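# Flip the gripper housing and return it to its tray

## Task

Invert the loose gripper housing and set it back into its tray with both halves still joined, letting it stick out past the tray's open edge by no more than roughly a fingernail's width. The tray is free to slide, so it must end up resting on all four feet on the raised bench top, with no foot hanging more than halfway off an edge. Finally release the housing and pull the hands away.

## Robot and tools

Robot: two arms, left_arm carrying a left hand and right_arm a right hand, each a four-digit hand (index, middle, ring, thumb) with rubber fingertip caps and a rigid mast near the wrist on the palm side that can collide with things. Bases in the scene frame: left_arm at (-0.018, +0.330, +0.047) m, right_arm at (-0.028, -0.268, +0.001) m, both nearly unrotated. A camera stand is bolted behind the arms.

Scene frame: origin at table-top height, halfway between the nominal bases; +z up, +x forward over the table, +y toward left_arm. Image left/right does not match arm names. Reported hand positions and orientations are in this frame and may be off by a few centimetres, more at long reach.

Hand point axes (right hand): +z runs along straight fingers toward the tips, +y points out of the palm face, +x across the palm away from the thumb. On the left hand +x points toward the thumb instead. The hand point sits just beyond the index/middle knuckles; straight fingertips reach about 0.139 m past the knuckles (z about +0.12). Closing fingers move tips toward +y.

execute_actions(actions, cameras): actions is a list of actions; each action is a list of 1 to 15 rows, each row one 1/30 s control step, and a short action repeats its final row until 15 steps are done (0.5 s per action). Every row is one flat list of exactly 48 numbers, each in [-1, 1], covering both arms even if one is idle, in this order: left_arm dx, dy, dz, rx, ry, rz; 16 left hand places; left current_limit; left speed; then the same 24 for right_arm.

The six arm numbers are an offset, not a pose: they shift the hand point's target relative to its Hand target as it stood when the action began, expressed in that Hand target's own axes. Scale: 1.0 = 0.6 m for dx, dy, dz and 180 degrees for the rotation vector rx, ry, rz. Each row in an action is measured from the same start, not from the row before; a new action or call starts from the new Hand target, so repeating an offset keeps moving. All zeros re-requests the current target. The controller limits commanded orientation to 40 degrees from the measured one per step. The hand often stops short of the target (friction, load, sagging elbow, especially right arm when loaded); if it rests short, send the remaining distance as a further offset, and command higher to offset sag. To stop pushing on something, set the target back beyond the hand's actual position.

Hand places: only the first four carry grasp numbers a, b, c, d (each -1 to +1); the other twelve must be exactly 0 or the row is rejected. All four zero means open hand. a curls index and middle at outer joints; b bends all three fingers at the knuckles; c brings the thumb across in front of the palm and the index toward it; d curls the ring finger. Example tip layouts: (0, 0, 0.75, 0) thumb in front of palm near y +0.047; (0, 0.75, 0.75, 0) index, middle and thumb tips close near y +0.05, z -0.035 to -0.067, a pinch/wrap. To hold a grip or leave a hand alone, repeat its last grasp numbers. current_limit maps -1..+1 to 0..550 mA (floor 11 mA; very low values may not lift a finger); speed sets motor goal speed as (speed+1)/2 of 8.5 rad/s. Defaults are +0.4 and -0.6; values persist until changed. A finger presses only while its goal lies past the object surface. A motor at 495 mA or more accumulates time; 5 s of that causes a 10 s shutdown (overload).

cameras: list of names (cam_high, cam_left_wrist, cam_right_wrist) or ["all"]; images come only with an empty actions list or when requested. An unknown name invalidates the call. cam_high is fixed at about (0.51, -0.38, 1.11) looking down; wrist cameras are fisheye and may lag while their arm moves.

zoom_image(camera, region): enlarges [x0, y0, x1, y1] pixels (origin top-left, at most 504x504) of the newest image of that camera.

finished_scene(scene=1): ends the scene permanently; the goal must still hold with the robot out of the way.

Results: per arm end_effector_position (m) and end_effector_quat_wxyz in the scene frame, Hand target (the last commanded pose after clipping; next offsets count from it), joint positions, velocities ("within noise" when still), torques (include gravity; offsets, noise, joints 3 and 4 wrap at ±28 N m), and per-motor hand_goal, hand_measured, hand_current_ma, hand_state (moving, goal, blocked, overload), plus hand_current_limit and hand_speed, and some intermediate end_effector_position step readings. MOTOR HOT appears at 85 °C; at 100 °C that arm faults and drops for 30 to 60 s or more. Holding loads, reaching far or pushing into unreachable poses heats motors. During an arm stop, hand commands are discarded.

Timing: the robot keeps its last command while you think, and thinking time counts.

Avoid: dropping or releasing moving parts, letting anything fall far or leave the table, slamming or shoving fixed or heavy objects, hard pushes on the loose tray, arm stops, and any contact between the two arms or one hand closing on the other's fingers. Occasional small external pushes on loose objects may occur.

Each tool is called after "Request:" by a JSON object that holds its "method" and its "body", one argument or row to a line.

## Session

Request:
{"method": "execute_actions", "body": {
  "actions": [],
  "cameras": ["all"]
}}

Scene clock: 0.00 s.
left_arm: end_effector_position=(+0.8615, +0.5843, +0.1819) hand_goal=(+0.754, +0.000, +0.576, +0.696, +0.754, +0.000, +0.576, +0.696, +0.754, +0.000, +0.576, +0.696, +0.714, +0.678, +0.226, +0.168) hand_measured=(+0.754, +0.000, +0.576, +0.696, +0.754, +0.000, +0.576, +0.696, +0.754, +0.000, +0.576, +0.696, +0.714, +0.678, +0.226, +0.168) hand_current_ma=(+0, +0, +0, +0, +0, +0, +0, +0, +0, +0, +0, +0, +0, +0, +0, +0) hand_state=(goal, goal, goal, goal, goal, goal, goal, goal, goal, goal, goal, goal, goal, goal, goal, goal) hand_current_limit=0.40 hand_speed=-0.60 end_effector_quat_wxyz=(+0.580, -0.146, +0.801, +0.012) | right_arm: end_effector_position=(+0.0506, +0.0386, +0.3577) hand_goal=(+0.754, +0.000, +0.576, +0.696, +0.754, +0.000, +0.576, +0.696, +0.754, +0.000, +0.576, +0.696, +0.714, +0.678, +0.226, +0.168) hand_measured=(+0.754, +0.000, +0.576, +0.696, +0.754, +0.000, +0.576, +0.696, +0.754, +0.000, +0.576, +0.696, +0.714, +0.678, +0.226, +0.168) hand_current_ma=(+0, +0, +0, +0, +0, +0, +0, +0, +0, +0, +0, +0, +0, +0, +0, +0) hand_state=(goal, goal, goal, goal, goal, goal, goal, goal, goal, goal, goal, goal, goal, goal, goal, goal) hand_current_limit=0.40 hand_speed=-0.60 end_effector_quat_wxyz=(-0.146, +0.365, +0.905, +0.165)
Joint positions: left_arm=[0.181 2.307 2.001 -0.027 -0.008 -1.733] | right_arm=[1.399 0.794 1.129 -1.506 -0.201 0.667]
Joint velocities: within noise
Joint torques (N m): no reading
Heat: left arm: hottest wrist yaw 27 °C; right arm: hottest shoulder 35 °C.
Hand target: left_arm +0.8685, +0.5857, +0.2012; +0.595, -0.144, +0.791, +0.013 | right_arm +0.0510, +0.0415, +0.3716; -0.150, +0.362, +0.902, +0.179

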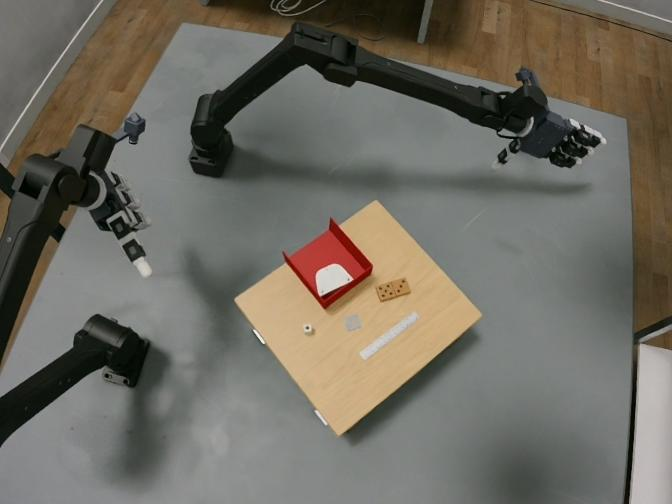

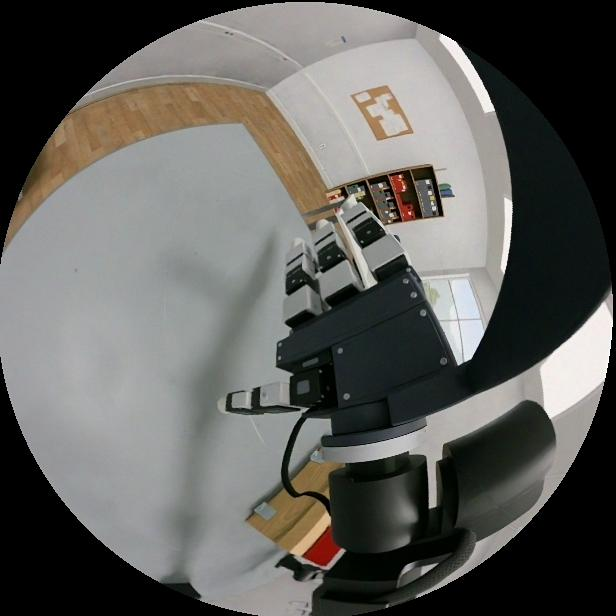

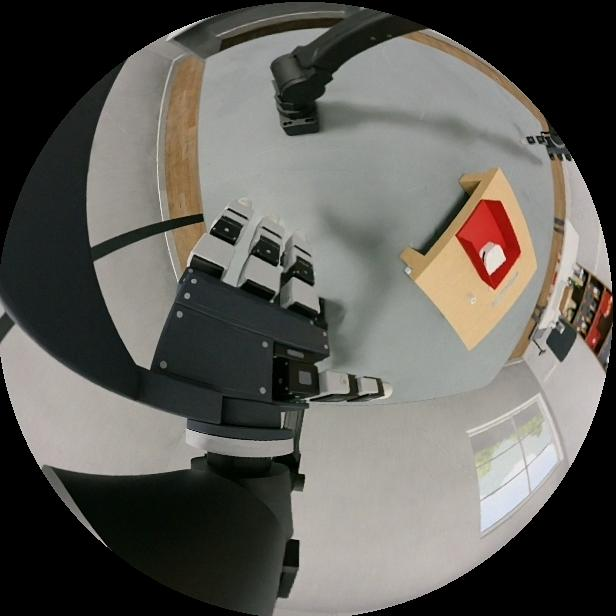

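Request:
{"method": "zoom_image", "body": {
  "camera": "cam_high",
  "region": [220, 180, 500, 440]
}}

Request:
{"method": "zoom_image", "body": {
  "camera": "cam_high",
  "region": [270, 200, 430, 340]
}}

Request:
{"method": "zoom_image", "body": {
  "camera": "cam_right_wrist",
  "region": [400, 150, 560, 360]
}}

Scaled by 1.800 from the camera's 672x504 image, which has a finer 960x720 frame.

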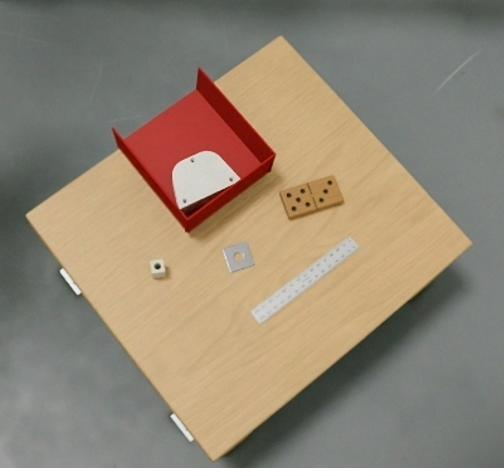

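Scaled by 3.150 from the camera's 672x504 image, which has a finer 960x720 frame.

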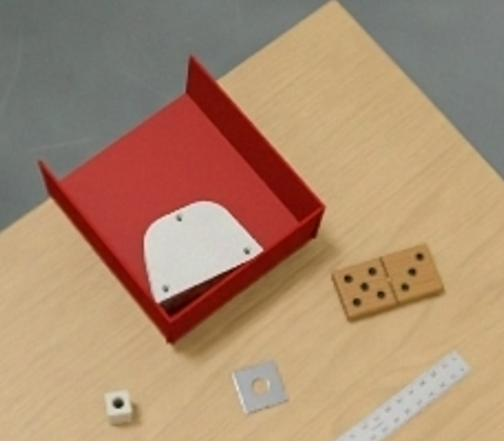

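Scaled by 2.400 from the camera's 616x616 image, which has a finer 880x880 frame.

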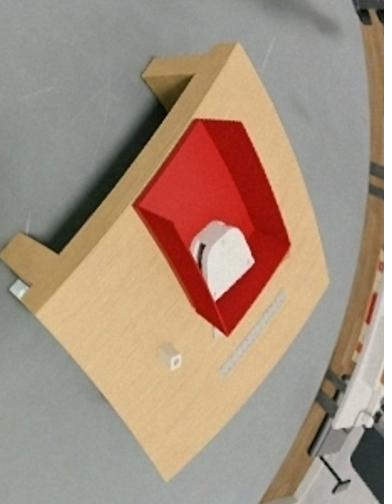

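Request:
{"method": "execute_actions", "body": {
  "actions": [
    [[0.0052,-0.0137,-0.0384,0.0162,0.007,0.0232,0,0,0,0,0,0,0,0,0,0,0,0,0,0,0,0,0.4,-0.6,-0.0388,0.0066,-0.0108,0,0,0,0,0,0,0,0,0,0,0,0,0,0,0,0,0,0,0,0.4,-0.6],[0.0105,-0.0275,-0.0768,0.0325,0.0141,0.0464,0,0,0,0,0,0,0,0,0,0,0,0,0,0,0,0,0.4,-0.6,-0.0777,0.0132,-0.0217,0,0,0,0,0,0,0,0,0,0,0,0,0,0,0,0,0,0,0,0.4,-0.6]],
    [[0.0092,-0.0367,-0.0732,0.0325,0.0141,0.0464,0,0,0,0,0,0,0,0,0,0,0,0,0,0,0,0,0.4,-0.6,-0.0777,0.0132,-0.0217,0,0,0,0,0,0,0,0,0,0,0,0,0,0,0,0,0,0,0,0.4,-0.6]]
  ]
}}

Scene clock: 203.53 s.
left_arm: end_effector_position=(+0.7832, +0.5379, +0.2021) hand_goal=(+0.750, +0.000, +0.580, +0.700, +0.750, +0.000, +0.580, +0.700, +0.750, +0.000, +0.580, +0.700, +0.710, +0.680, +0.230, +0.170) hand_measured=(+0.750, +0.002, +0.578, +0.698, +0.750, +0.002, +0.576, +0.698, +0.750, +0.002, +0.578, +0.698, +0.712, +0.678, +0.226, +0.168) hand_current_ma=(-1, +5, -10, -9, -2, +5, -11, -10, -3, +5, -10, -9, +4, -9, -19, -10) hand_state=(goal, goal, goal, goal, goal, goal, goal, goal, goal, goal, goal, goal, goal, goal, goal, goal) hand_current_limit=0.40 hand_speed=-0.60 end_effector_quat_wxyz=(+0.548, +0.020, +0.836, +0.007) | right_arm: end_effector_position=(+0.1292, -0.0150, +0.3606) hand_goal=(+0.750, +0.000, +0.580, +0.700, +0.750, +0.000, +0.580, +0.700, +0.750, +0.000, +0.580, +0.700, +0.710, +0.680, +0.230, +0.170) hand_measured=(+0.752, +0.000, +0.578, +0.698, +0.752, +0.000, +0.578, +0.698, +0.752, +0.000, +0.578, +0.698, +0.714, +0.678, +0.224, +0.168) hand_current_ma=(+6, +0, -5, -7, +5, +0, -5, -6, +5, +0, -5, -7, +9, -6, -21, -8) hand_state=(goal, goal, goal, goal, goal, goal, goal, goal, goal, goal, goal, goal, goal, goal, goal, goal) hand_current_limit=0.40 hand_speed=-0.60 end_effector_quat_wxyz=(-0.148, +0.364, +0.901, +0.182)
Joint positions: left_arm=[0.178 2.028 1.574 0.037 0.185 -1.452] | right_arm=[0.879 0.753 1.117 -1.648 -0.383 0.164]
Joint torques (N m): left_arm=[-1.38 -24.29 9.69 2.8 0.18 0.28] | right_arm=[-1.26 -0.32 9.39 0.47 -0.43 -0.06]
Heat: left arm: hottest shoulder 52 °C; right arm: hottest elbow 45 °C.
Hand target: left_arm +0.7870, +0.5337, +0.2213; +0.563, +0.032, +0.826, +0.012 | right_arm +0.1305, -0.0150, +0.3610; -0.150, +0.362, +0.902, +0.179
Off the commanded pose: left_arm 0.020 m, 3 deg | right_arm 0.001 m, 0 deg.
Step readings (end_effector_position of left_arm | right_arm):
0: (+0.8615, +0.5843, +0.1819) | (+0.0506, +0.0386, +0.3577)
1: (+0.8616, +0.5841, +0.1819) | (+0.0506, +0.0386, +0.3577)
2: (+0.8615, +0.5828, +0.1801) | (+0.0507, +0.0387, +0.3577)
4: (+0.8550, +0.5771, +0.1768) | (+0.0579, +0.0357, +0.3578)
8: (+0.8309, +0.5672, +0.1683) | (+0.0849, +0.0197, +0.3626)
15: (+0.8243, +0.5631, +0.1825) | (+0.0905, +0.0133, +0.3658)
16: (+0.8241, +0.5625, +0.1844) | (+0.0907, +0.0132, +0.3658)
17: (+0.8225, +0.5598, +0.1859) | (+0.0920, +0.0123, +0.3657)
19: (+0.8115, +0.5526, +0.1855) | (+0.1025, +0.0054, +0.3635)
23: (+0.7894, +0.5420, +0.1880) | (+0.1278, -0.0127, +0.3588)
30: (+0.7842, +0.5389, +0.2032) | (+0.1306, -0.0162, +0.3595)

Request:
{"method": "execute_actions", "body": {
  "actions": [
    [[0.0063,-0.045,-0.0687,0.0325,0.0141,0.0464,0,0,0,0,0,0,0,0,0,0,0,0,0,0,0,0,0.4,-0.6,-0.0777,0.0132,-0.0217,0,0,0,0,0,0,0,0,0,0,0,0,0,0,0,0,0,0,0,0.4,-0.6]],
    [[0.0022,-0.0523,-0.0635,0.0325,0.0141,0.0464,0,0,0,0,0,0,0,0,0,0,0,0,0,0,0,0,0.4,-0.6,-0.0777,0.0132,-0.0217,0,0,0,0,0,0,0,0,0,0,0,0,0,0,0,0,0,0,0,0.4,-0.6]],
    [[-0.0032,-0.0585,-0.058,0.0325,0.0141,0.0464,0,0,0,0,0,0,0,0,0,0,0,0,0,0,0,0,0.4,-0.6,-0.0777,0.0132,-0.0217,0,0,0,0,0,0,0,0,0,0,0,0,0,0,0,0,0,0,0,0.4,-0.6]],
    [[-0.0095,-0.0632,-0.0522,0.0325,0.0141,0.0464,0,0,0,0,0,0,0,0,0,0,0,0,0,0,0,0,0.4,-0.6,0,0,0,0,0,0,0,0,0,0,0,0,0,0,0,0,0,0,0,0,0,0,0.4,-0.6]],
    [[-0.0168,-0.0663,-0.0462,0.0325,0.0141,0.0464,0,0,0,0,0,0,0,0,0,0,0,0,0,0,0,0,0.4,-0.6,0,0,0,0,0,0,0,0,0,0,0,0,0,0,0,0,0,0,0,0,0,0,0.4,-0.6]]
  ],
  "cameras": ["cam_high", "cam_right_wrist"]
}}

Scene clock: 228.00 s.
left_arm: end_effector_position=(+0.5792, +0.4082, +0.2613) hand_goal=(+0.750, +0.000, +0.580, +0.700, +0.750, +0.000, +0.580, +0.700, +0.750, +0.000, +0.580, +0.700, +0.710, +0.680, +0.230, +0.170) hand_measured=(+0.752, +0.002, +0.578, +0.698, +0.752, +0.002, +0.578, +0.698, +0.752, +0.002, +0.578, +0.698, +0.712, +0.678, +0.226, +0.168) hand_current_ma=(+5, +5, -6, -9, +4, +5, -7, -9, +4, +5, -6, -8, +4, -9, -19, -10) hand_state=(goal, goal, goal, goal, goal, goal, goal, goal, goal, goal, goal, goal, goal, goal, goal, goal) hand_current_limit=0.40 hand_speed=-0.60 end_effector_quat_wxyz=(+0.400, +0.447, +0.800, +0.004) | right_arm: end_effector_position=(+0.2478, -0.0983, +0.3416) hand_goal=(+0.750, +0.000, +0.580, +0.700, +0.750, +0.000, +0.580, +0.700, +0.750, +0.000, +0.580, +0.700, +0.710, +0.680, +0.230, +0.170) hand_measured=(+0.752, +0.000, +0.578, +0.698, +0.752, +0.000, +0.578, +0.698, +0.752, +0.000, +0.578, +0.698, +0.714, +0.678, +0.224, +0.168) hand_current_ma=(+6, +0, -5, -7, +5, +0, -4, -6, +5, +0, -4, -7, +8, -6, -21, -8) hand_state=(goal, goal, goal, goal, goal, goal, goal, goal, goal, goal, goal, goal, goal, goal, goal, goal) hand_current_limit=0.40 hand_speed=-0.60 end_effector_quat_wxyz=(-0.095, +0.381, +0.894, +0.218)
Joint positions: left_arm=[0.155 1.428 1.046 -0.485 0.47 -0.56] | right_arm=[0.225 0.855 1.087 -1.675 -0.464 -0.478]
Joint torques (N m): left_arm=[-1.67 -12.75 10.29 1.35 0.43 0.29] | right_arm=[-1.38 -1.55 9.7 0.24 -0.54 -0.08]
Heat: left arm: hottest shoulder 52 °C; right arm: hottest elbow 45 °C.
Hand target: left_arm +0.5825, +0.4039, +0.2714; +0.404, +0.457, +0.792, +0.009 | right_arm +0.2496, -0.0997, +0.3449; -0.150, +0.362, +0.902, +0.179
Off the commanded pose: left_arm 0.011 m, 2 deg | right_arm 0.004 m, 8 deg.
joint sent to its limit (right arm) — joint 4 (wrist pitch), lower limit. The joint targets are off in orientation, not in position.
Step readings (end_effector_position of left_arm | right_arm):
0: (+0.7832, +0.5379, +0.2021) | (+0.1292, -0.0150, +0.3606)
1: (+0.7829, +0.5375, +0.2014) | (+0.1294, -0.0151, +0.3606)
2: (+0.7814, +0.5345, +0.2002) | (+0.1309, -0.0161, +0.3610)
4: (+0.7713, +0.5270, +0.1973) | (+0.1421, -0.0243, +0.3607)
8: (+0.7490, +0.5167, +0.1969) | (+0.1668, -0.0436, +0.3580)
15: (+0.7462, +0.5132, +0.2187) | (+0.1695, -0.0443, +0.3592)
16: (+0.7460, +0.5125, +0.2203) | (+0.1697, -0.0442, +0.3594)
17: (+0.7444, +0.5096, +0.2214) | (+0.1712, -0.0452, +0.3596)
19: (+0.7337, +0.5020, +0.2194) | (+0.1820, -0.0540, +0.3586)
23: (+0.7088, +0.4910, +0.2160) | (+0.2049, -0.0734, +0.3538)
30: (+0.7054, +0.4871, +0.2293) | (+0.2098, -0.0718, +0.3518)
31: (+0.7051, +0.4866, +0.2300) | (+0.2099, -0.0717, +0.3521)
32: (+0.7032, +0.4839, +0.2298) | (+0.2113, -0.0728, +0.3527)
34: (+0.6927, +0.4768, +0.2272) | (+0.2209, -0.0821, +0.3519)
38: (+0.6677, +0.4656, +0.2252) | (+0.2433, -0.1017, +0.3448)
45: (+0.6634, +0.4617, +0.2413) | (+0.2488, -0.1000, +0.3403)
46: (+0.6631, +0.4609, +0.2418) | (+0.2486, -0.0997, +0.3405)
47: (+0.6612, +0.4586, +0.2412) | (+0.2485, -0.0995, +0.3407)
49: (+0.6514, +0.4517, +0.2385) | (+0.2484, -0.0992, +0.3409)
53: (+0.6271, +0.4407, +0.2373) | (+0.2481, -0.0988, +0.3413)
60: (+0.6214, +0.4356, +0.2515) | (+0.2479, -0.0985, +0.3415)
61: (+0.6212, +0.4352, +0.2517) | (+0.2479, -0.0985, +0.3415)
62: (+0.6192, +0.4330, +0.2507) | (+0.2479, -0.0984, +0.3415)
64: (+0.6100, +0.4265, +0.2477) | (+0.2479, -0.0984, +0.3416)
68: (+0.5868, +0.4157, +0.2488) | (+0.2478, -0.0983, +0.3416)
75: (+0.5800, +0.4097, +0.2622) | (+0.2478, -0.0983, +0.3416)
camera_calibration:
cam_right_wrist: T_world_to_cam=[[0.99077, -0.134805, -0.0141909, -0.22928], [-0.11663, -0.901143, 0.41754, -0.265756], [-0.0690746, -0.412031, -0.908548, 0.408829], [0, 0, 0, 1]] pos_world=[0.224408, -0.101942, 0.47915]
Images, in order (width x height): cam_high 672x504, cam_right_wrist 616x616.

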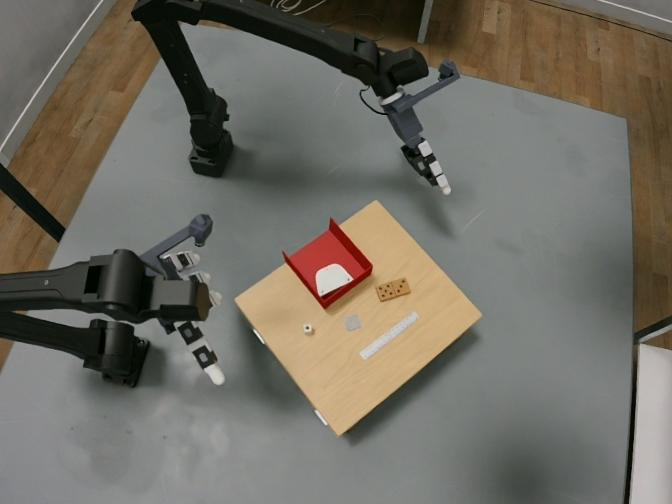

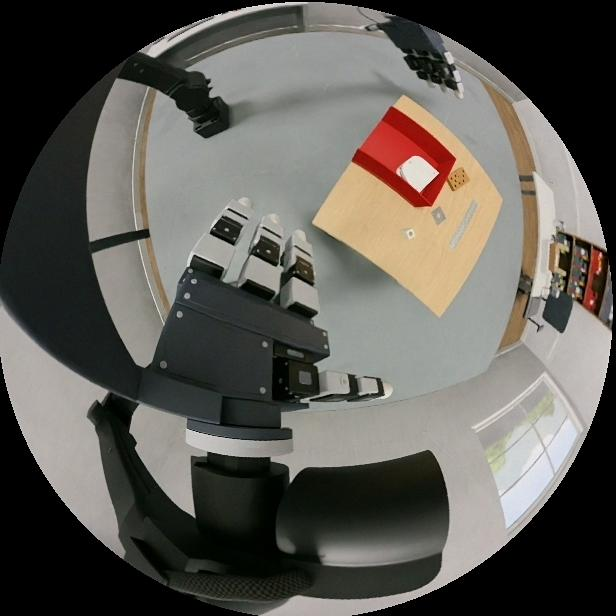

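Request:
{"method": "zoom_image", "body": {
  "camera": "cam_right_wrist",
  "region": [320, 80, 520, 280]
}}

Request:
{"method": "zoom_image", "body": {
  "camera": "cam_right_wrist",
  "region": [350, 100, 480, 230]
}}

Scaled by 2.520 from the camera's 616x616 image, which has a finer 880x880 frame.

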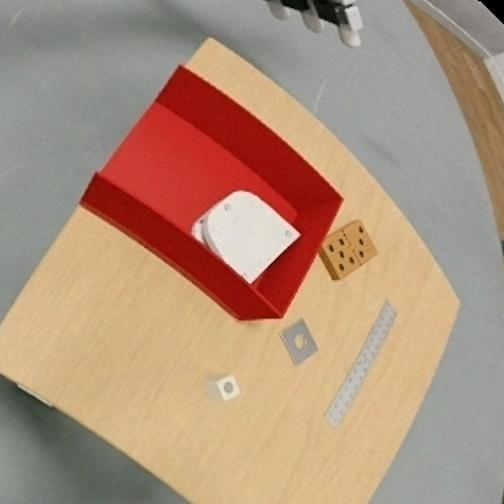

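Scaled by 3.877 from the camera's 616x616 image, which has a finer 880x880 frame.

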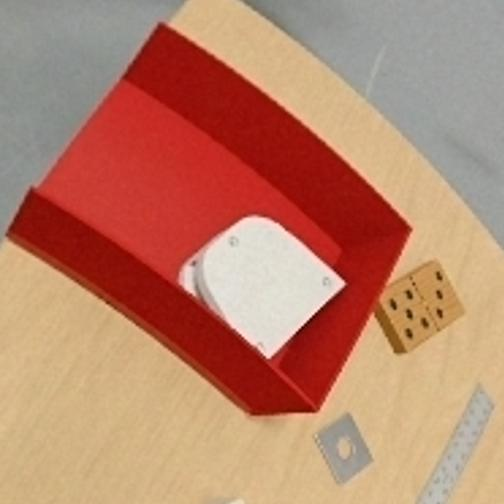

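Request:
{"method": "execute_actions", "body": {
  "actions": [
    [[-0.0247,-0.0677,-0.0405,0.0325,0.0141,0.0464,0,0,0,0,0,0,0,0,0,0,0,0,0,0,0,0,0.4,-0.6,0.0393,-0.0834,-0.0211,0,0,0,0,0,0,0,0,0,0,0,0,0,0,0,0,0,0,0,0.4,-0.6]],
    [[-0.033,-0.0673,-0.035,0.0325,0.0141,0.0464,0,0,0,0,0,0,0,0,0,0,0,0,0,0,0,0,0.4,-0.6,0.0393,-0.0834,-0.0211,0,0,0,0,0,0,0,0,0,0,0,0,0,0,0,0,0,0,0,0.4,-0.6]],
    [[-0.0412,-0.0653,-0.0298,0.0325,0.0141,0.0464,0,0,0,0,0,0,0,0,0,0,0,0,0,0,0,0,0.4,-0.6,0,0,0,0,0,0,0,0,0,0,0,0,0,0,0,0,0,0,0,0,0,0,0.4,-0.6]],
    [[-0.0492,-0.0615,-0.0255,0.0325,0.0141,0.0464,0,0,0,0,0,0,0,0,0,0,0,0,0,0,0,0,0.4,-0.6,0,0,0,0,0,0,0,0,0,0,0,0,0,0,0,0,0,0,0,0,0,0,0.4,-0.6]]
  ]
}}

Request:
{"method": "execute_actions", "body": {
  "actions": [
    [[-0.0567,-0.0562,-0.022,0.0325,0.0141,0.0464,0,0,0,0,0,0,0,0,0,0,0,0,0,0,0,0,0.4,-0.6,0,0,0,0,0,0,0,0,0,0,0,0,0,0,0,0,0,0,0,0,0,0,0.4,-0.6]],
    [[-0.0635,-0.0497,-0.0193,0.0325,0.0141,0.0464,0,0,0,0,0,0,0,0,0,0,0,0,0,0,0,0,0.4,-0.6,0,0,0,0,0,0,0,0,0,0,0,0,0,0,0,0,0,0,0,0,0,0,0.4,-0.6]],
    [[-0.0693,-0.0418,-0.0178,0.0325,0.0141,0.0464,0,0,0,0,0,0,0,0,0,0,0,0,0,0,0,0,0.4,-0.6,0,0,0,0,0,0,0,0,0,0,0,0,0,0,0,0,0,0,0,0,0,0,0.4,-0.6]],
    [[-0.074,-0.033,-0.0172,0.0325,0.0141,0.0464,0,0,0,0,0,0,0,0,0,0,0,0,0,0,0,0,0.4,-0.6,0,0,0,0,0,0,0,0,0,0,0,0,0,0,0,0,0,0,0,0,0,0,0.4,-0.6]]
  ],
  "cameras": ["cam_high", "cam_left_wrist"]
}}

Scene clock: 244.10 s.
left_arm: end_effector_position=(+0.4141, +0.3037, +0.3009) hand_goal=(+0.750, +0.000, +0.580, +0.700, +0.750, +0.000, +0.580, +0.700, +0.750, +0.000, +0.580, +0.700, +0.710, +0.680, +0.230, +0.170) hand_measured=(+0.752, +0.002, +0.578, +0.698, +0.752, +0.002, +0.578, +0.698, +0.752, +0.002, +0.578, +0.698, +0.712, +0.678, +0.226, +0.168) hand_current_ma=(+5, +5, -6, -9, +4, +5, -7, -9, +5, +5, -6, -8, +5, -9, -19, -10) hand_state=(goal, goal, goal, goal, goal, goal, goal, goal, goal, goal, goal, goal, goal, goal, goal, goal) hand_current_limit=0.40 hand_speed=-0.60 end_effector_quat_wxyz=(+0.211, +0.725, +0.656, -0.003) | right_arm: end_effector_position=(+0.1492, -0.1492, +0.3595) hand_goal=(+0.750, +0.000, +0.580, +0.700, +0.750, +0.000, +0.580, +0.700, +0.750, +0.000, +0.580, +0.700, +0.710, +0.680, +0.230, +0.170) hand_measured=(+0.752, +0.000, +0.578, +0.698, +0.752, +0.000, +0.578, +0.698, +0.752, +0.000, +0.578, +0.698, +0.712, +0.678, +0.224, +0.168) hand_current_ma=(+5, +0, -4, -7, +5, +0, -4, -6, +5, +0, -4, -7, +7, -6, -21, -8) hand_state=(goal, goal, goal, goal, goal, goal, goal, goal, goal, goal, goal, goal, goal, goal, goal, goal) hand_current_limit=0.40 hand_speed=-0.60 end_effector_quat_wxyz=(+0.018, +0.445, +0.856, +0.261)
Joint positions: left_arm=[0.026 1.071 0.989 -1.21 0.326 0.092] | right_arm=[0.36 0.403 0.951 -1.677 -0.303 -0.151]
Joint torques (N m): left_arm=[-2.14 -6.48 11.14 0.68 0.21 0.27] | right_arm=[-0.5 3.96 9.76 1.05 -0.22 0.11]
Heat: left arm: hottest shoulder 47 °C; right arm: hottest elbow 46 °C.
Hand target: left_arm +0.4180, +0.3006, +0.3125; +0.215, +0.732, +0.646, +0.005 | right_arm +0.1498, -0.1498, +0.3649; -0.150, +0.362, +0.902, +0.179
Off the commanded pose: left_arm 0.013 m, 2 deg | right_arm 0.005 m, 24 deg.
joint sent to its limit (right arm) — joint 4 (wrist pitch), lower limit. The joint targets are off in orientation, not in position.
Step readings (end_effector_position of left_arm | right_arm):
0: (+0.5792, +0.4081, +0.2613) | (+0.2478, -0.0983, +0.3416)
1: (+0.5790, +0.4079, +0.2612) | (+0.2477, -0.0983, +0.3417)
2: (+0.5774, +0.4066, +0.2607) | (+0.2467, -0.0990, +0.3413)
4: (+0.5684, +0.4006, +0.2584) | (+0.2387, -0.1026, +0.3392)
8: (+0.5473, +0.3904, +0.2620) | (+0.2144, -0.1127, +0.3454)
15: (+0.5393, +0.3826, +0.2740) | (+0.1995, -0.1213, +0.3601)
16: (+0.5387, +0.3823, +0.2734) | (+0.1998, -0.1219, +0.3590)
17: (+0.5366, +0.3812, +0.2719) | (+0.1983, -0.1233, +0.3581)
19: (+0.5272, +0.3764, +0.2689) | (+0.1913, -0.1279, +0.3524)
23: (+0.5070, +0.3650, +0.2733) | (+0.1675, -0.1395, +0.3571)
30: (+0.4979, +0.3564, +0.2840) | (+0.1503, -0.1470, +0.3649)
31: (+0.4972, +0.3561, +0.2833) | (+0.1500, -0.1468, +0.3642)
32: (+0.4948, +0.3554, +0.2816) | (+0.1497, -0.1467, +0.3637)
34: (+0.4851, +0.3517, +0.2790) | (+0.1490, -0.1464, +0.3628)
38: (+0.4669, +0.3393, +0.2854) | (+0.1491, -0.1472, +0.3616)
45: (+0.4569, +0.3304, +0.2941) | (+0.1492, -0.1483, +0.3605)
46: (+0.4562, +0.3304, +0.2935) | (+0.1492, -0.1484, +0.3604)
47: (+0.4536, +0.3296, +0.2918) | (+0.1492, -0.1485, +0.3603)
49: (+0.4435, +0.3266, +0.2891) | (+0.1491, -0.1486, +0.3601)
53: (+0.4253, +0.3130, +0.2948) | (+0.1492, -0.1488, +0.3599)
60: (+0.4149, +0.3046, +0.3013) | (+0.1492, -0.1491, +0.3596)

Scene clock: 246.37 s.
left_arm: end_effector_position=(+0.2520, +0.1993, +0.3477) hand_goal=(+0.750, +0.000, +0.580, +0.700, +0.750, +0.000, +0.580, +0.700, +0.750, +0.000, +0.580, +0.700, +0.710, +0.680, +0.230, +0.170) hand_measured=(+0.750, +0.002, +0.578, +0.698, +0.750, +0.002, +0.578, +0.698, +0.750, +0.002, +0.578, +0.698, +0.710, +0.678, +0.226, +0.168) hand_current_ma=(+0, +5, -6, -9, -1, +5, -7, -9, -1, +5, -6, -8, +3, -9, -19, -10) hand_state=(goal, goal, goal, goal, goal, goal, goal, goal, goal, goal, goal, goal, goal, goal, goal, goal) hand_current_limit=0.40 hand_speed=-0.60 end_effector_quat_wxyz=(+0.046, +0.910, +0.411, +0.039) | right_arm: end_effector_position=(+0.1491, -0.1492, +0.3594) hand_goal=(+0.750, +0.000, +0.580, +0.700, +0.750, +0.000, +0.580, +0.700, +0.750, +0.000, +0.580, +0.700, +0.710, +0.680, +0.230, +0.170) hand_measured=(+0.752, +0.000, +0.578, +0.698, +0.752, +0.000, +0.578, +0.698, +0.752, +0.000, +0.578, +0.698, +0.712, +0.678, +0.224, +0.168) hand_current_ma=(+5, +0, -4, -7, +5, +0, -4, -6, +5, +0, -4, -7, +7, -6, -21, -8) hand_state=(goal, goal, goal, goal, goal, goal, goal, goal, goal, goal, goal, goal, goal, goal, goal, goal) hand_current_limit=0.40 hand_speed=-0.60 end_effector_quat_wxyz=(+0.017, +0.446, +0.856, +0.261)
Joint positions: left_arm=[-0.454 0.812 1.034 -1.673 -0.001 0.279] | right_arm=[0.362 0.403 0.951 -1.677 -0.302 -0.148]
Joint torques (N m): left_arm=[-2.2 -1.9 10 0.32 -0.14 -0.1] | right_arm=[-0.44 3.96 9.83 0.96 -0.23 0.12]
Heat: left arm: hottest shoulder 46 °C; right arm: hottest elbow 46 °C.
Hand target: left_arm +0.2528, +0.1980, +0.3542; -0.003, +0.910, +0.414, +0.000 | right_arm +0.1498, -0.1498, +0.3649; -0.150, +0.362, +0.902, +0.179
Off the commanded pose: left_arm 0.007 m, 7 deg | right_arm 0.006 m, 24 deg.
joint sent to its limit (left arm) — joint 4 (wrist pitch), lower limit. The joint targets are off in orientation, not in position.
joint sent to its limit (right arm) — joint 4 (wrist pitch), lower limit. The joint targets are off in orientation, not in position.
Step readings (end_effector_position of left_arm | right_arm):
0: (+0.4141, +0.3037, +0.3009) | (+0.1492, -0.1492, +0.3595)
1: (+0.4135, +0.3039, +0.3005) | (+0.1492, -0.1492, +0.3595)
2: (+0.4110, +0.3033, +0.2990) | (+0.1492, -0.1492, +0.3595)
4: (+0.4005, +0.3005, +0.2954) | (+0.1492, -0.1493, +0.3594)
8: (+0.3812, +0.2863, +0.2993) | (+0.1491, -0.1492, +0.3594)
15: (+0.3709, +0.2792, +0.3039) | (+0.1492, -0.1493, +0.3594)
16: (+0.3702, +0.2793, +0.3034) | (+0.1492, -0.1493, +0.3594)
17: (+0.3674, +0.2785, +0.3021) | (+0.1492, -0.1493, +0.3594)
19: (+0.3565, +0.2757, +0.2987) | (+0.1492, -0.1493, +0.3594)
23: (+0.3358, +0.2601, +0.3007) | (+0.1492, -0.1493, +0.3594)
30: (+0.3273, +0.2544, +0.3067) | (+0.1491, -0.1492, +0.3594)
31: (+0.3268, +0.2547, +0.3066) | (+0.1491, -0.1492, +0.3594)
32: (+0.3243, +0.2539, +0.3062) | (+0.1491, -0.1492, +0.3594)
34: (+0.3142, +0.2506, +0.3051) | (+0.1491, -0.1492, +0.3594)
38: (+0.2941, +0.2340, +0.3100) | (+0.1491, -0.1492, +0.3594)
45: (+0.2881, +0.2288, +0.3197) | (+0.1491, -0.1492, +0.3594)
46: (+0.2878, +0.2290, +0.3197) | (+0.1491, -0.1492, +0.3594)
47: (+0.2866, +0.2282, +0.3200) | (+0.1491, -0.1492, +0.3594)
49: (+0.2809, +0.2225, +0.3235) | (+0.1491, -0.1492, +0.3594)
53: (+0.2619, +0.2040, +0.3387) | (+0.1491, -0.1492, +0.3594)
60: (+0.2523, +0.1999, +0.3477) | (+0.1491, -0.1492, +0.3594)
camera_calibration:
cam_left_wrist: T_world_to_cam=[[-0.990464, -0.128165, -0.0505471, 0.25534], [-0.125326, 0.685765, 0.716951, -0.406489], [-0.0572249, 0.716449, -0.695288, 0.235947], [0, 0, 0, 1]] pos_world=[0.215463, 0.142438, 0.468391]
Images, in order (width x height): cam_high 672x504, cam_left_wrist 616x616.

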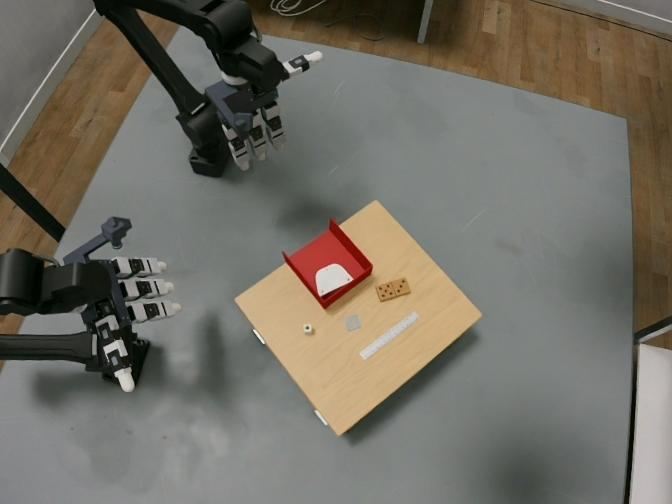

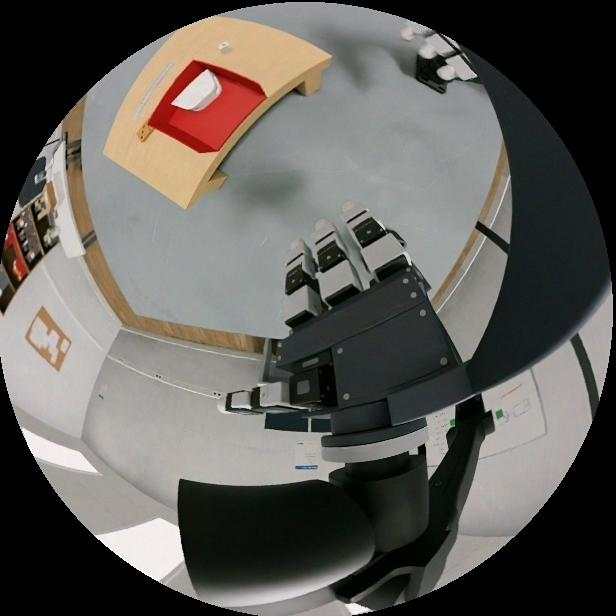

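Request:
{"method": "zoom_image", "body": {
  "camera": "cam_left_wrist",
  "region": [90, 0, 340, 220]
}}

Request:
{"method": "zoom_image", "body": {
  "camera": "cam_left_wrist",
  "region": [130, 50, 280, 170]
}}

Scaled by 2.016 from the camera's 616x616 image, which has a finer 880x880 frame.

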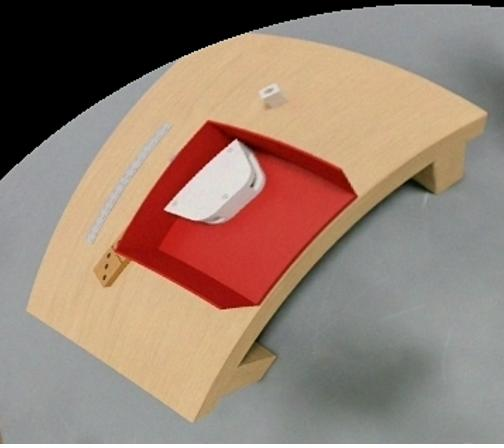

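Scaled by 3.360 from the camera's 616x616 image, which has a finer 880x880 frame.

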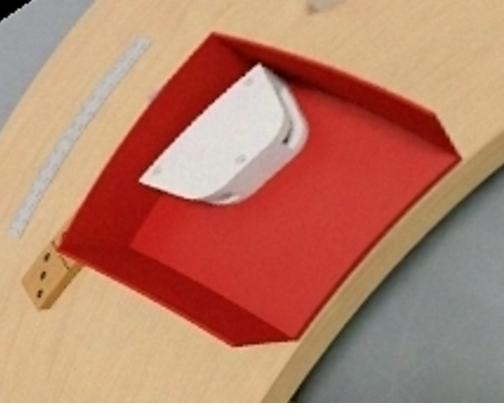

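Request:
{"method": "execute_actions", "body": {
  "actions": [
    [[-0.0075,0.071,0.0367,0,0,0,0,0,0,0,0,0,0,0,0,0,0,0,0,0,0,0,0.4,-0.6,0,0,0,0,0,0,0,0,0,0,0,0,0,0,0,0,0,0,0,0,0,0,0.4,-0.6]],
    [[-0.0075,0.071,0.0367,0,0,0,0,0,0,0,0,0,0,0,0,0,0,0,0,0,0,0,0.4,-0.6,0,0,0,0,0,0,0,0,0,0,0,0,0,0,0,0,0,0,0,0,0,0,0.4,-0.6]]
  ],
  "cameras": ["cam_high", "cam_left_wrist"]
}}

Request:
{"method": "zoom_image", "body": {
  "camera": "cam_left_wrist",
  "region": [120, 20, 300, 200]
}}

Scene clock: 263.73 s.
left_arm: end_effector_position=(+0.2982, +0.1435, +0.2857) hand_goal=(+0.750, +0.000, +0.580, +0.700, +0.750, +0.000, +0.580, +0.700, +0.750, +0.000, +0.580, +0.700, +0.710, +0.680, +0.230, +0.170) hand_measured=(+0.750, +0.002, +0.578, +0.698, +0.750, +0.002, +0.578, +0.698, +0.750, +0.002, +0.578, +0.698, +0.710, +0.678, +0.226, +0.168) hand_current_ma=(-2, +5, -6, -9, -1, +5, -7, -9, -2, +4, -6, -8, +2, -9, -19, -10) hand_state=(goal, goal, goal, goal, goal, goal, goal, goal, goal, goal, goal, goal, goal, goal, goal, goal) hand_current_limit=0.40 hand_speed=-0.60 end_effector_quat_wxyz=(-0.026, +0.912, +0.408, -0.017) | right_arm: end_effector_position=(+0.1491, -0.1492, +0.3594) hand_goal=(+0.750, +0.000, +0.580, +0.700, +0.750, +0.000, +0.580, +0.700, +0.750, +0.000, +0.580, +0.700, +0.710, +0.680, +0.230, +0.170) hand_measured=(+0.752, +0.000, +0.578, +0.698, +0.752, +0.000, +0.578, +0.698, +0.752, +0.000, +0.578, +0.698, +0.712, +0.678, +0.224, +0.168) hand_current_ma=(+5, +0, -4, -7, +5, +0, -4, -6, +5, +0, -4, -7, +7, -6, -21, -8) hand_state=(goal, goal, goal, goal, goal, goal, goal, goal, goal, goal, goal, goal, goal, goal, goal, goal) hand_current_limit=0.40 hand_speed=-0.60 end_effector_quat_wxyz=(+0.017, +0.446, +0.856, +0.261)
Joint positions: left_arm=[-0.563 1.107 1.086 -1.612 -0.002 0.179] | right_arm=[0.362 0.403 0.951 -1.677 -0.302 -0.148]
Joint torques (N m): left_arm=[-1.49 -6.77 12.66 0.29 -0.07 -0.07] | right_arm=[-0.03 4.07 9.83 1.05 -0.23 0.14]
Heat: left arm: hottest elbow 45 °C; right arm: hottest elbow 45 °C.
Hand target: left_arm +0.3111, +0.1354, +0.3098; -0.003, +0.910, +0.414, +0.000 | right_arm +0.1498, -0.1498, +0.3649; -0.150, +0.362, +0.902, +0.179
Off the commanded pose: left_arm 0.028 m, 3 deg | right_arm 0.006 m, 24 deg.
joint sent to its limit (right arm) — joint 4 (wrist pitch), lower limit. The joint targets are off in orientation, not in position.
Step readings (end_effector_position of left_arm | right_arm):
0: (+0.2520, +0.1993, +0.3477) | (+0.1491, -0.1492, +0.3594)
1: (+0.2521, +0.1991, +0.3475) | (+0.1491, -0.1492, +0.3594)
2: (+0.2529, +0.1977, +0.3451) | (+0.1491, -0.1492, +0.3594)
4: (+0.2553, +0.1918, +0.3394) | (+0.1491, -0.1492, +0.3594)
8: (+0.2668, +0.1745, +0.3159) | (+0.1491, -0.1492, +0.3594)
15: (+0.2725, +0.1713, +0.3018) | (+0.1491, -0.1492, +0.3594)
16: (+0.2727, +0.1712, +0.3028) | (+0.1491, -0.1492, +0.3594)
17: (+0.2735, +0.1700, +0.3038) | (+0.1491, -0.1492, +0.3594)
19: (+0.2785, +0.1646, +0.3048) | (+0.1491, -0.1492, +0.3594)
23: (+0.2921, +0.1486, +0.2971) | (+0.1491, -0.1492, +0.3594)
30: (+0.2977, +0.1434, +0.2850) | (+0.1491, -0.1492, +0.3594)
camera_calibration:
cam_left_wrist: T_world_to_cam=[[-0.987531, -0.122773, 0.0985311, 0.246496], [0.000792137, 0.622021, 0.783, -0.365298], [-0.15742, 0.773315, -0.614168, 0.234112], [0, 0, 0, 1]] pos_world=[0.280566, 0.0764443, 0.405525]
Images, in order (width x height): cam_high 672x504, cam_left_wrist 616x616.

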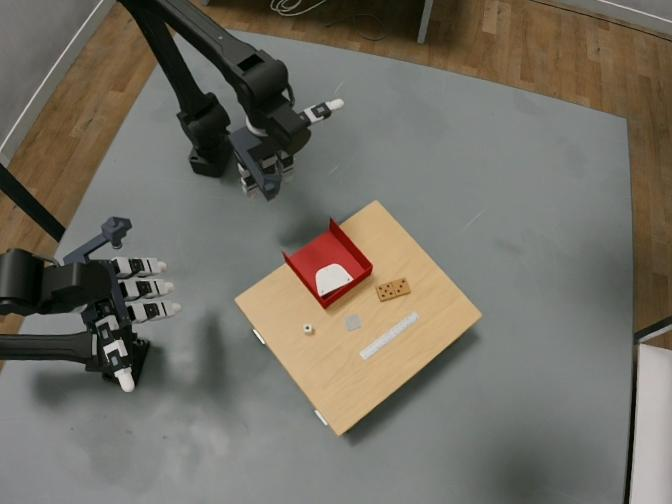

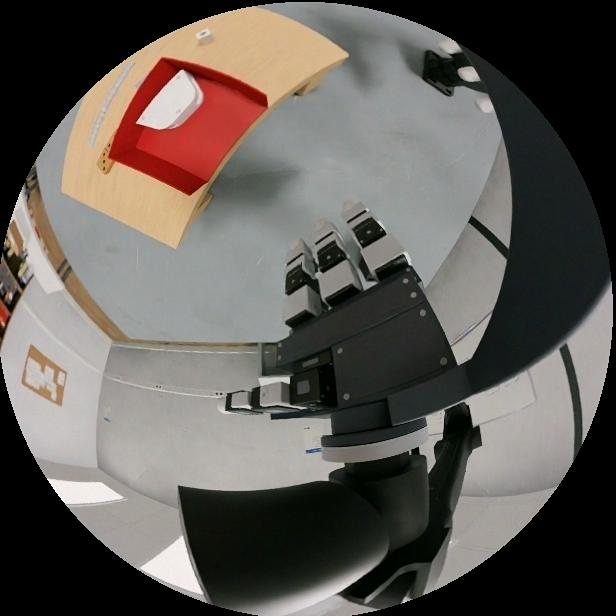

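Scaled by 2.800 from the camera's 616x616 image, which has a finer 880x880 frame.

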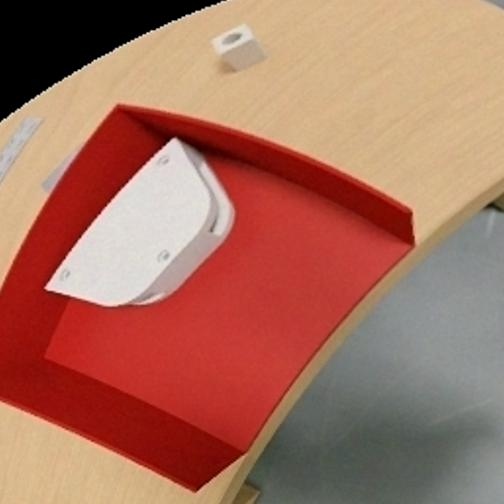

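Request:
{"method": "execute_actions", "body": {
  "actions": [
    [[0.0073,0.0363,0.0643,0,0,0,0,0,0,0,0,0,0,0,0,0,0,0,0,0,0,0,0.4,-0.6,0,0,0,0,0,0,0,0,0,0,0,0,0,0,0,0,0,0,0,0,0,0,0.4,-0.6]],
    [[0.0073,0.0363,0.0643,0,0,0,0,0,0,0,0,0,0,0,0,0,0,0,0,0,0,0,0.4,-0.6,0,0,0,0,0,0,0,0,0,0,0,0,0,0,0,0,0,0,0,0,0,0,0.4,-0.6]],
    [[0.0073,0.0363,0.0643,0,0,0,0,0,0,0,0,0,0,0,0,0,0,0,0,0,0,0,0.4,-0.6,0,0,0,0,0,0,0,0,0,0,0,0,0,0,0,0,0,0,0,0,0,0,0.4,-0.6]]
  ],
  "cameras": ["cam_high", "cam_left_wrist"]
}}

Request:
{"method": "zoom_image", "body": {
  "camera": "cam_left_wrist",
  "region": [60, 40, 330, 260]
}}

Scene clock: 378.50 s.
left_arm: end_effector_position=(+0.3634, +0.1035, +0.1919) hand_goal=(+0.750, +0.000, +0.580, +0.700, +0.750, +0.000, +0.580, +0.700, +0.750, +0.000, +0.580, +0.700, +0.710, +0.680, +0.230, +0.170) hand_measured=(+0.750, +0.002, +0.578, +0.698, +0.750, +0.002, +0.578, +0.698, +0.750, +0.002, +0.578, +0.698, +0.710, +0.678, +0.226, +0.168) hand_current_ma=(-2, +5, -6, -9, -1, +5, -7, -9, -2, +4, -6, -8, +2, -9, -19, -10) hand_state=(goal, goal, goal, goal, goal, goal, goal, goal, goal, goal, goal, goal, goal, goal, goal, goal) hand_current_limit=0.40 hand_speed=-0.60 end_effector_quat_wxyz=(-0.007, +0.913, +0.408, -0.004) | right_arm: end_effector_position=(+0.1491, -0.1492, +0.3594) hand_goal=(+0.750, +0.000, +0.580, +0.700, +0.750, +0.000, +0.580, +0.700, +0.750, +0.000, +0.580, +0.700, +0.710, +0.680, +0.230, +0.170) hand_measured=(+0.752, +0.000, +0.578, +0.698, +0.752, +0.000, +0.578, +0.698, +0.752, +0.000, +0.578, +0.698, +0.712, +0.678, +0.224, +0.168) hand_current_ma=(+5, +0, -4, -7, +5, +0, -4, -6, +5, +0, -4, -7, +7, -6, -21, -8) hand_state=(goal, goal, goal, goal, goal, goal, goal, goal, goal, goal, goal, goal, goal, goal, goal, goal) hand_current_limit=0.40 hand_speed=-0.60 end_effector_quat_wxyz=(+0.017, +0.446, +0.856, +0.261)
Joint positions: left_arm=[-0.563 1.33 1.01 -1.267 -0.002 0.178] | right_arm=[0.362 0.403 0.951 -1.677 -0.302 -0.148]
Joint torques (N m): left_arm=[-0.85 -9.35 8.77 0.65 -0.07 -0.1] | right_arm=[-0.32 4.42 9.91 1.06 -0.24 0.12]
Heat: left arm: hottest elbow 51 °C; right arm: hottest elbow 44 °C.
Hand target: left_arm +0.3686, +0.1029, +0.1937; -0.003, +0.910, +0.414, +0.000 | right_arm +0.1498, -0.1498, +0.3649; -0.150, +0.362, +0.902, +0.179
Off the commanded pose: left_arm 0.005 m, 1 deg | right_arm 0.006 m, 24 deg.
joint sent to its limit (right arm) — joint 4 (wrist pitch), lower limit. The joint targets are off in orientation, not in position.
Step readings (end_effector_position of left_arm | right_arm):
0: (+0.2982, +0.1435, +0.2857) | (+0.1491, -0.1492, +0.3594)
1: (+0.2985, +0.1434, +0.2858) | (+0.1491, -0.1492, +0.3594)
2: (+0.3005, +0.1421, +0.2863) | (+0.1491, -0.1492, +0.3594)
4: (+0.3078, +0.1376, +0.2871) | (+0.1491, -0.1492, +0.3594)
8: (+0.3217, +0.1291, +0.2807) | (+0.1491, -0.1492, +0.3594)
15: (+0.3267, +0.1260, +0.2716) | (+0.1491, -0.1492, +0.3594)
16: (+0.3268, +0.1260, +0.2714) | (+0.1491, -0.1492, +0.3594)
17: (+0.3284, +0.1250, +0.2706) | (+0.1491, -0.1492, +0.3594)
19: (+0.3334, +0.1219, +0.2662) | (+0.1491, -0.1492, +0.3594)
23: (+0.3410, +0.1173, +0.2450) | (+0.1491, -0.1492, +0.3594)
30: (+0.3443, +0.1152, +0.2294) | (+0.1491, -0.1492, +0.3594)
31: (+0.3447, +0.1150, +0.2296) | (+0.1491, -0.1492, +0.3594)
32: (+0.3466, +0.1138, +0.2293) | (+0.1491, -0.1492, +0.3594)
34: (+0.3524, +0.1103, +0.2263) | (+0.1491, -0.1492, +0.3594)
38: (+0.3613, +0.1048, +0.2081) | (+0.1491, -0.1492, +0.3594)
45: (+0.3629, +0.1038, +0.1917) | (+0.1491, -0.1492, +0.3594)
camera_calibration:
cam_left_wrist: T_world_to_cam=[[-0.990594, -0.12156, 0.0628248, 0.323155], [-0.0299453, 0.640586, 0.767303, -0.254684], [-0.133518, 0.758204, -0.6382, 0.215132], [0, 0, 0, 1]] pos_world=[0.341213, 0.0393156, 0.312415]
Images, in order (width x height): cam_high 672x504, cam_left_wrist 616x616.

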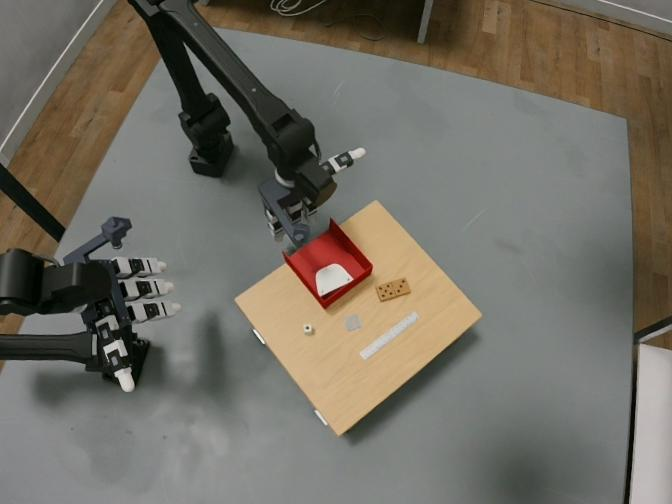

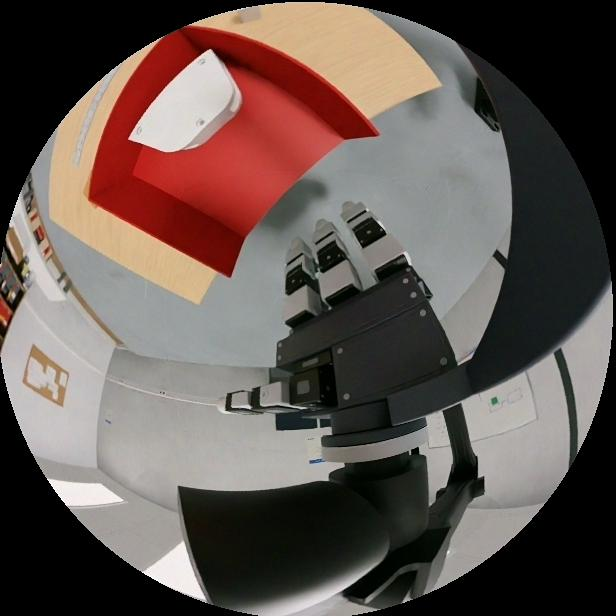

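Scaled by 1.867 from the camera's 616x616 image, which has a finer 880x880 frame.

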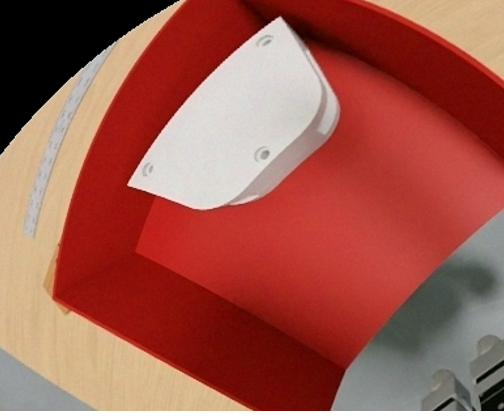

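Request:
{"method": "zoom_image", "body": {
  "camera": "cam_left_wrist",
  "region": [120, 40, 260, 160]
}}

Scaled by 3.600 from the camera's 616x616 image, which has a finer 880x880 frame.

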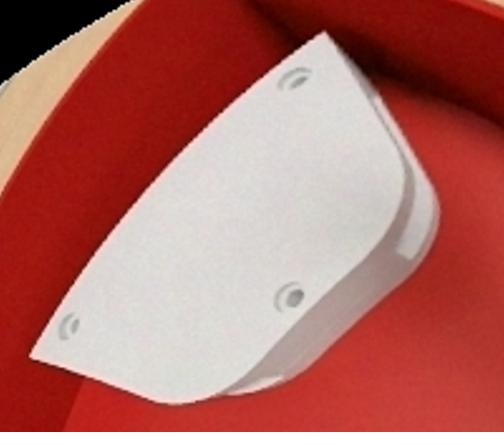

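Request:
{"method": "zoom_image", "body": {
  "camera": "cam_high",
  "region": [240, 130, 400, 310]
}}

Scaled by 2.800 from the camera's 672x504 image, which has a finer 960x720 frame.

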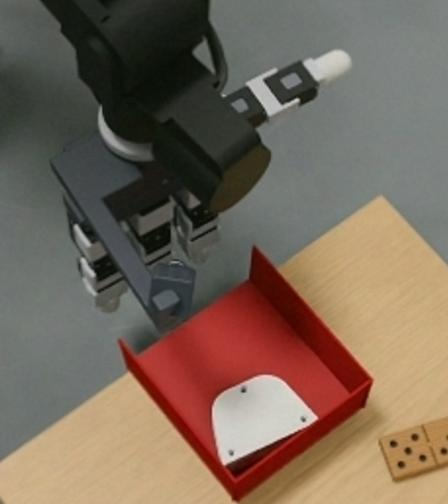

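Request:
{"method": "zoom_image", "body": {
  "camera": "cam_left_wrist",
  "region": [80, 150, 280, 310]
}}

Request:
{"method": "zoom_image", "body": {
  "camera": "cam_left_wrist",
  "region": [220, 30, 460, 220]
}}

Scaled by 2.520 from the camera's 616x616 image, which has a finer 880x880 frame.

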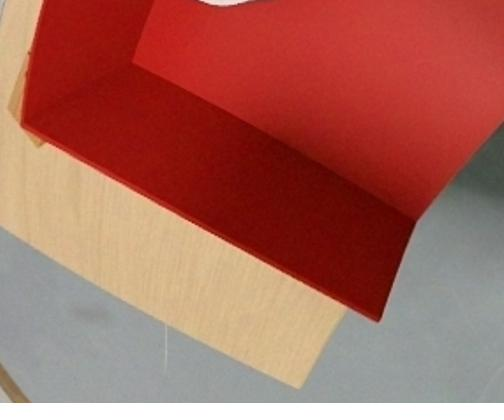

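Scaled by 2.100 from the camera's 616x616 image, which has a finer 880x880 frame.

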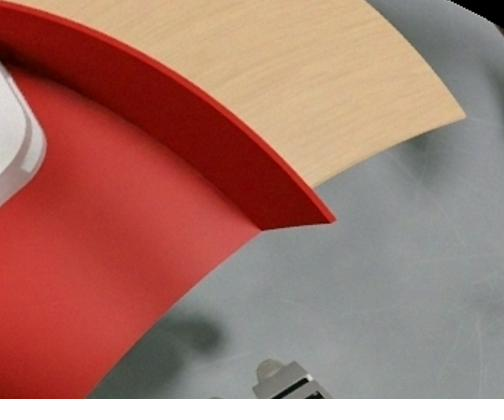

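Request:
{"method": "execute_actions", "body": {
  "actions": [
    [[0,-0.08,0.012,0,0,0,0,0,0,0,0,0,0,0,0,0,0,0,0,0,0,0,0.4,-0.6,0,0,0,0,0,0,0,0,0,0,0,0,0,0,0,0,0,0,0,0,0,0,0.4,-0.6]],
    [[0,-0.08,0.012,0,0,0,0,0,0,0,0,0,0,0,0,0,0,0,0,0,0,0,0.4,-0.6,0,0,0,0,0,0,0,0,0,0,0,0,0,0,0,0,0,0,0,0,0,0,0.4,-0.6]]
  ],
  "cameras": ["cam_left_wrist", "cam_high"]
}}

Request:
{"method": "zoom_image", "body": {
  "camera": "cam_left_wrist",
  "region": [60, 20, 300, 220]
}}

Request:
{"method": "zoom_image", "body": {
  "camera": "cam_left_wrist",
  "region": [120, 40, 240, 150]
}}

Scene clock: 525.03 s.
left_arm: end_effector_position=(+0.2962, +0.1647, +0.1763) hand_goal=(+0.750, +0.000, +0.580, +0.700, +0.750, +0.000, +0.580, +0.700, +0.750, +0.000, +0.580, +0.700, +0.710, +0.680, +0.230, +0.170) hand_measured=(+0.748, +0.002, +0.578, +0.698, +0.748, +0.002, +0.578, +0.698, +0.748, +0.002, +0.578, +0.698, +0.710, +0.678, +0.226, +0.168) hand_current_ma=(-8, +5, -6, -9, -7, +5, -6, -9, -7, +4, -6, -8, -2, -9, -19, -10) hand_state=(goal, goal, goal, goal, goal, goal, goal, goal, goal, goal, goal, goal, goal, goal, goal, goal) hand_current_limit=0.40 hand_speed=-0.60 end_effector_quat_wxyz=(-0.004, +0.908, +0.418, -0.002) | right_arm: end_effector_position=(+0.1491, -0.1492, +0.3594) hand_goal=(+0.750, +0.000, +0.580, +0.700, +0.750, +0.000, +0.580, +0.700, +0.750, +0.000, +0.580, +0.700, +0.710, +0.680, +0.230, +0.170) hand_measured=(+0.752, +0.000, +0.578, +0.698, +0.752, +0.000, +0.578, +0.698, +0.752, +0.000, +0.578, +0.698, +0.712, +0.678, +0.224, +0.168) hand_current_ma=(+5, +0, -4, -7, +5, +0, -4, -6, +5, +0, -4, -7, +7, -6, -21, -8) hand_state=(goal, goal, goal, goal, goal, goal, goal, goal, goal, goal, goal, goal, goal, goal, goal, goal) hand_current_limit=0.40 hand_speed=-0.60 end_effector_quat_wxyz=(+0.017, +0.446, +0.856, +0.261)
Joint positions: left_arm=[-0.507 1.089 0.771 -1.261 -0.002 0.213] | right_arm=[0.362 0.403 0.951 -1.677 -0.302 -0.148]
Joint torques (N m): left_arm=[-0.21 -6.59 8.4 -0.1 -0.13 0.2] | right_arm=[-0.15 3.96 9.81 1.1 -0.24 0.11]
Heat: left arm: hottest elbow 41 °C; right arm: hottest elbow 44 °C.
Hand target: left_arm +0.2963, +0.1660, +0.1798; -0.003, +0.910, +0.414, +0.000 | right_arm +0.1498, -0.1498, +0.3649; -0.150, +0.362, +0.902, +0.179
Off the commanded pose: left_arm 0.004 m, 1 deg | right_arm 0.006 m, 24 deg.
joint sent to its limit (right arm) — joint 4 (wrist pitch), lower limit. The joint targets are off in orientation, not in position.
Step readings (end_effector_position of left_arm | right_arm):
0: (+0.3634, +0.1035, +0.1919) | (+0.1491, -0.1492, +0.3594)
1: (+0.3631, +0.1037, +0.1914) | (+0.1491, -0.1492, +0.3594)
2: (+0.3617, +0.1047, +0.1900) | (+0.1491, -0.1492, +0.3594)
4: (+0.3542, +0.1105, +0.1851) | (+0.1491, -0.1492, +0.3594)
8: (+0.3334, +0.1286, +0.1764) | (+0.1491, -0.1492, +0.3594)
15: (+0.3306, +0.1335, +0.1817) | (+0.1491, -0.1492, +0.3594)
16: (+0.3302, +0.1339, +0.1812) | (+0.1491, -0.1492, +0.3594)
17: (+0.3286, +0.1353, +0.1801) | (+0.1491, -0.1492, +0.3594)
19: (+0.3198, +0.1427, +0.1763) | (+0.1491, -0.1492, +0.3594)
23: (+0.2994, +0.1607, +0.1712) | (+0.1491, -0.1492, +0.3594)
30: (+0.2962, +0.1648, +0.1763) | (+0.1491, -0.1492, +0.3594)
camera_calibration:
cam_left_wrist: T_world_to_cam=[[-0.988106, -0.142852, 0.0569127, 0.268721], [-0.0488698, 0.642652, 0.764598, -0.278265], [-0.145799, 0.752723, -0.64199, 0.155059], [0, 0, 0, 1]] pos_world=[0.274533, 0.100499, 0.297013]
Images, in order (width x height): cam_high 672x504, cam_left_wrist 616x616.

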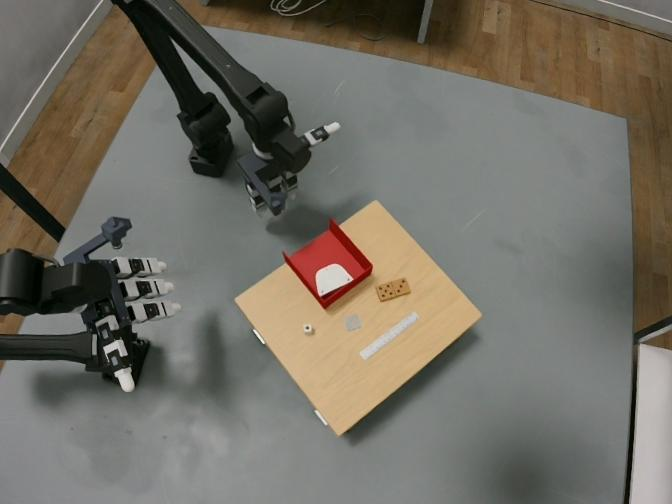

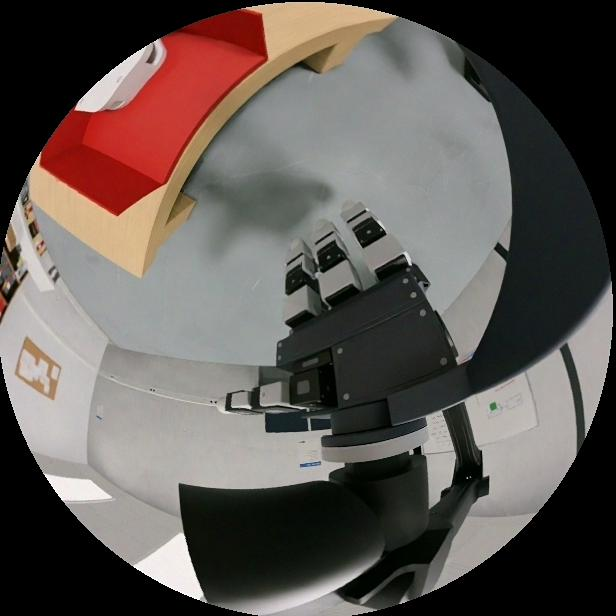

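Scaled by 2.100 from the camera's 616x616 image, which has a finer 880x880 frame.

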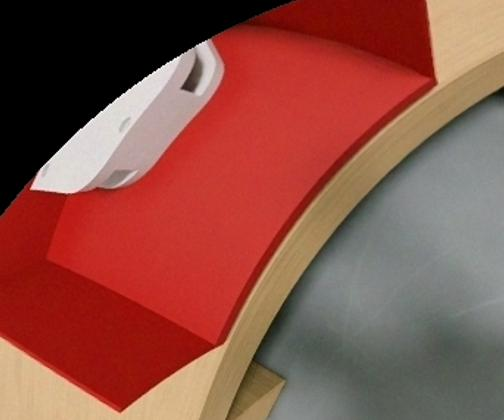

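Scaled by 4.200 from the camera's 616x616 image, which has a finer 880x880 frame.

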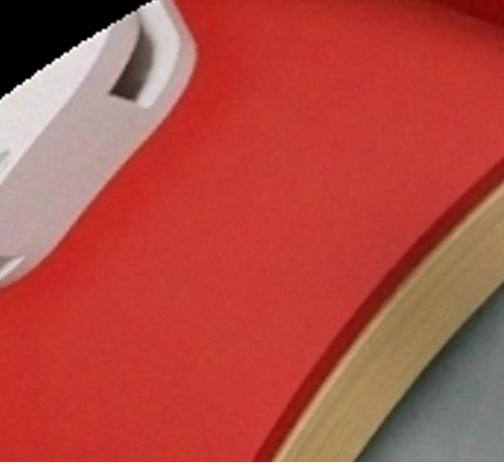

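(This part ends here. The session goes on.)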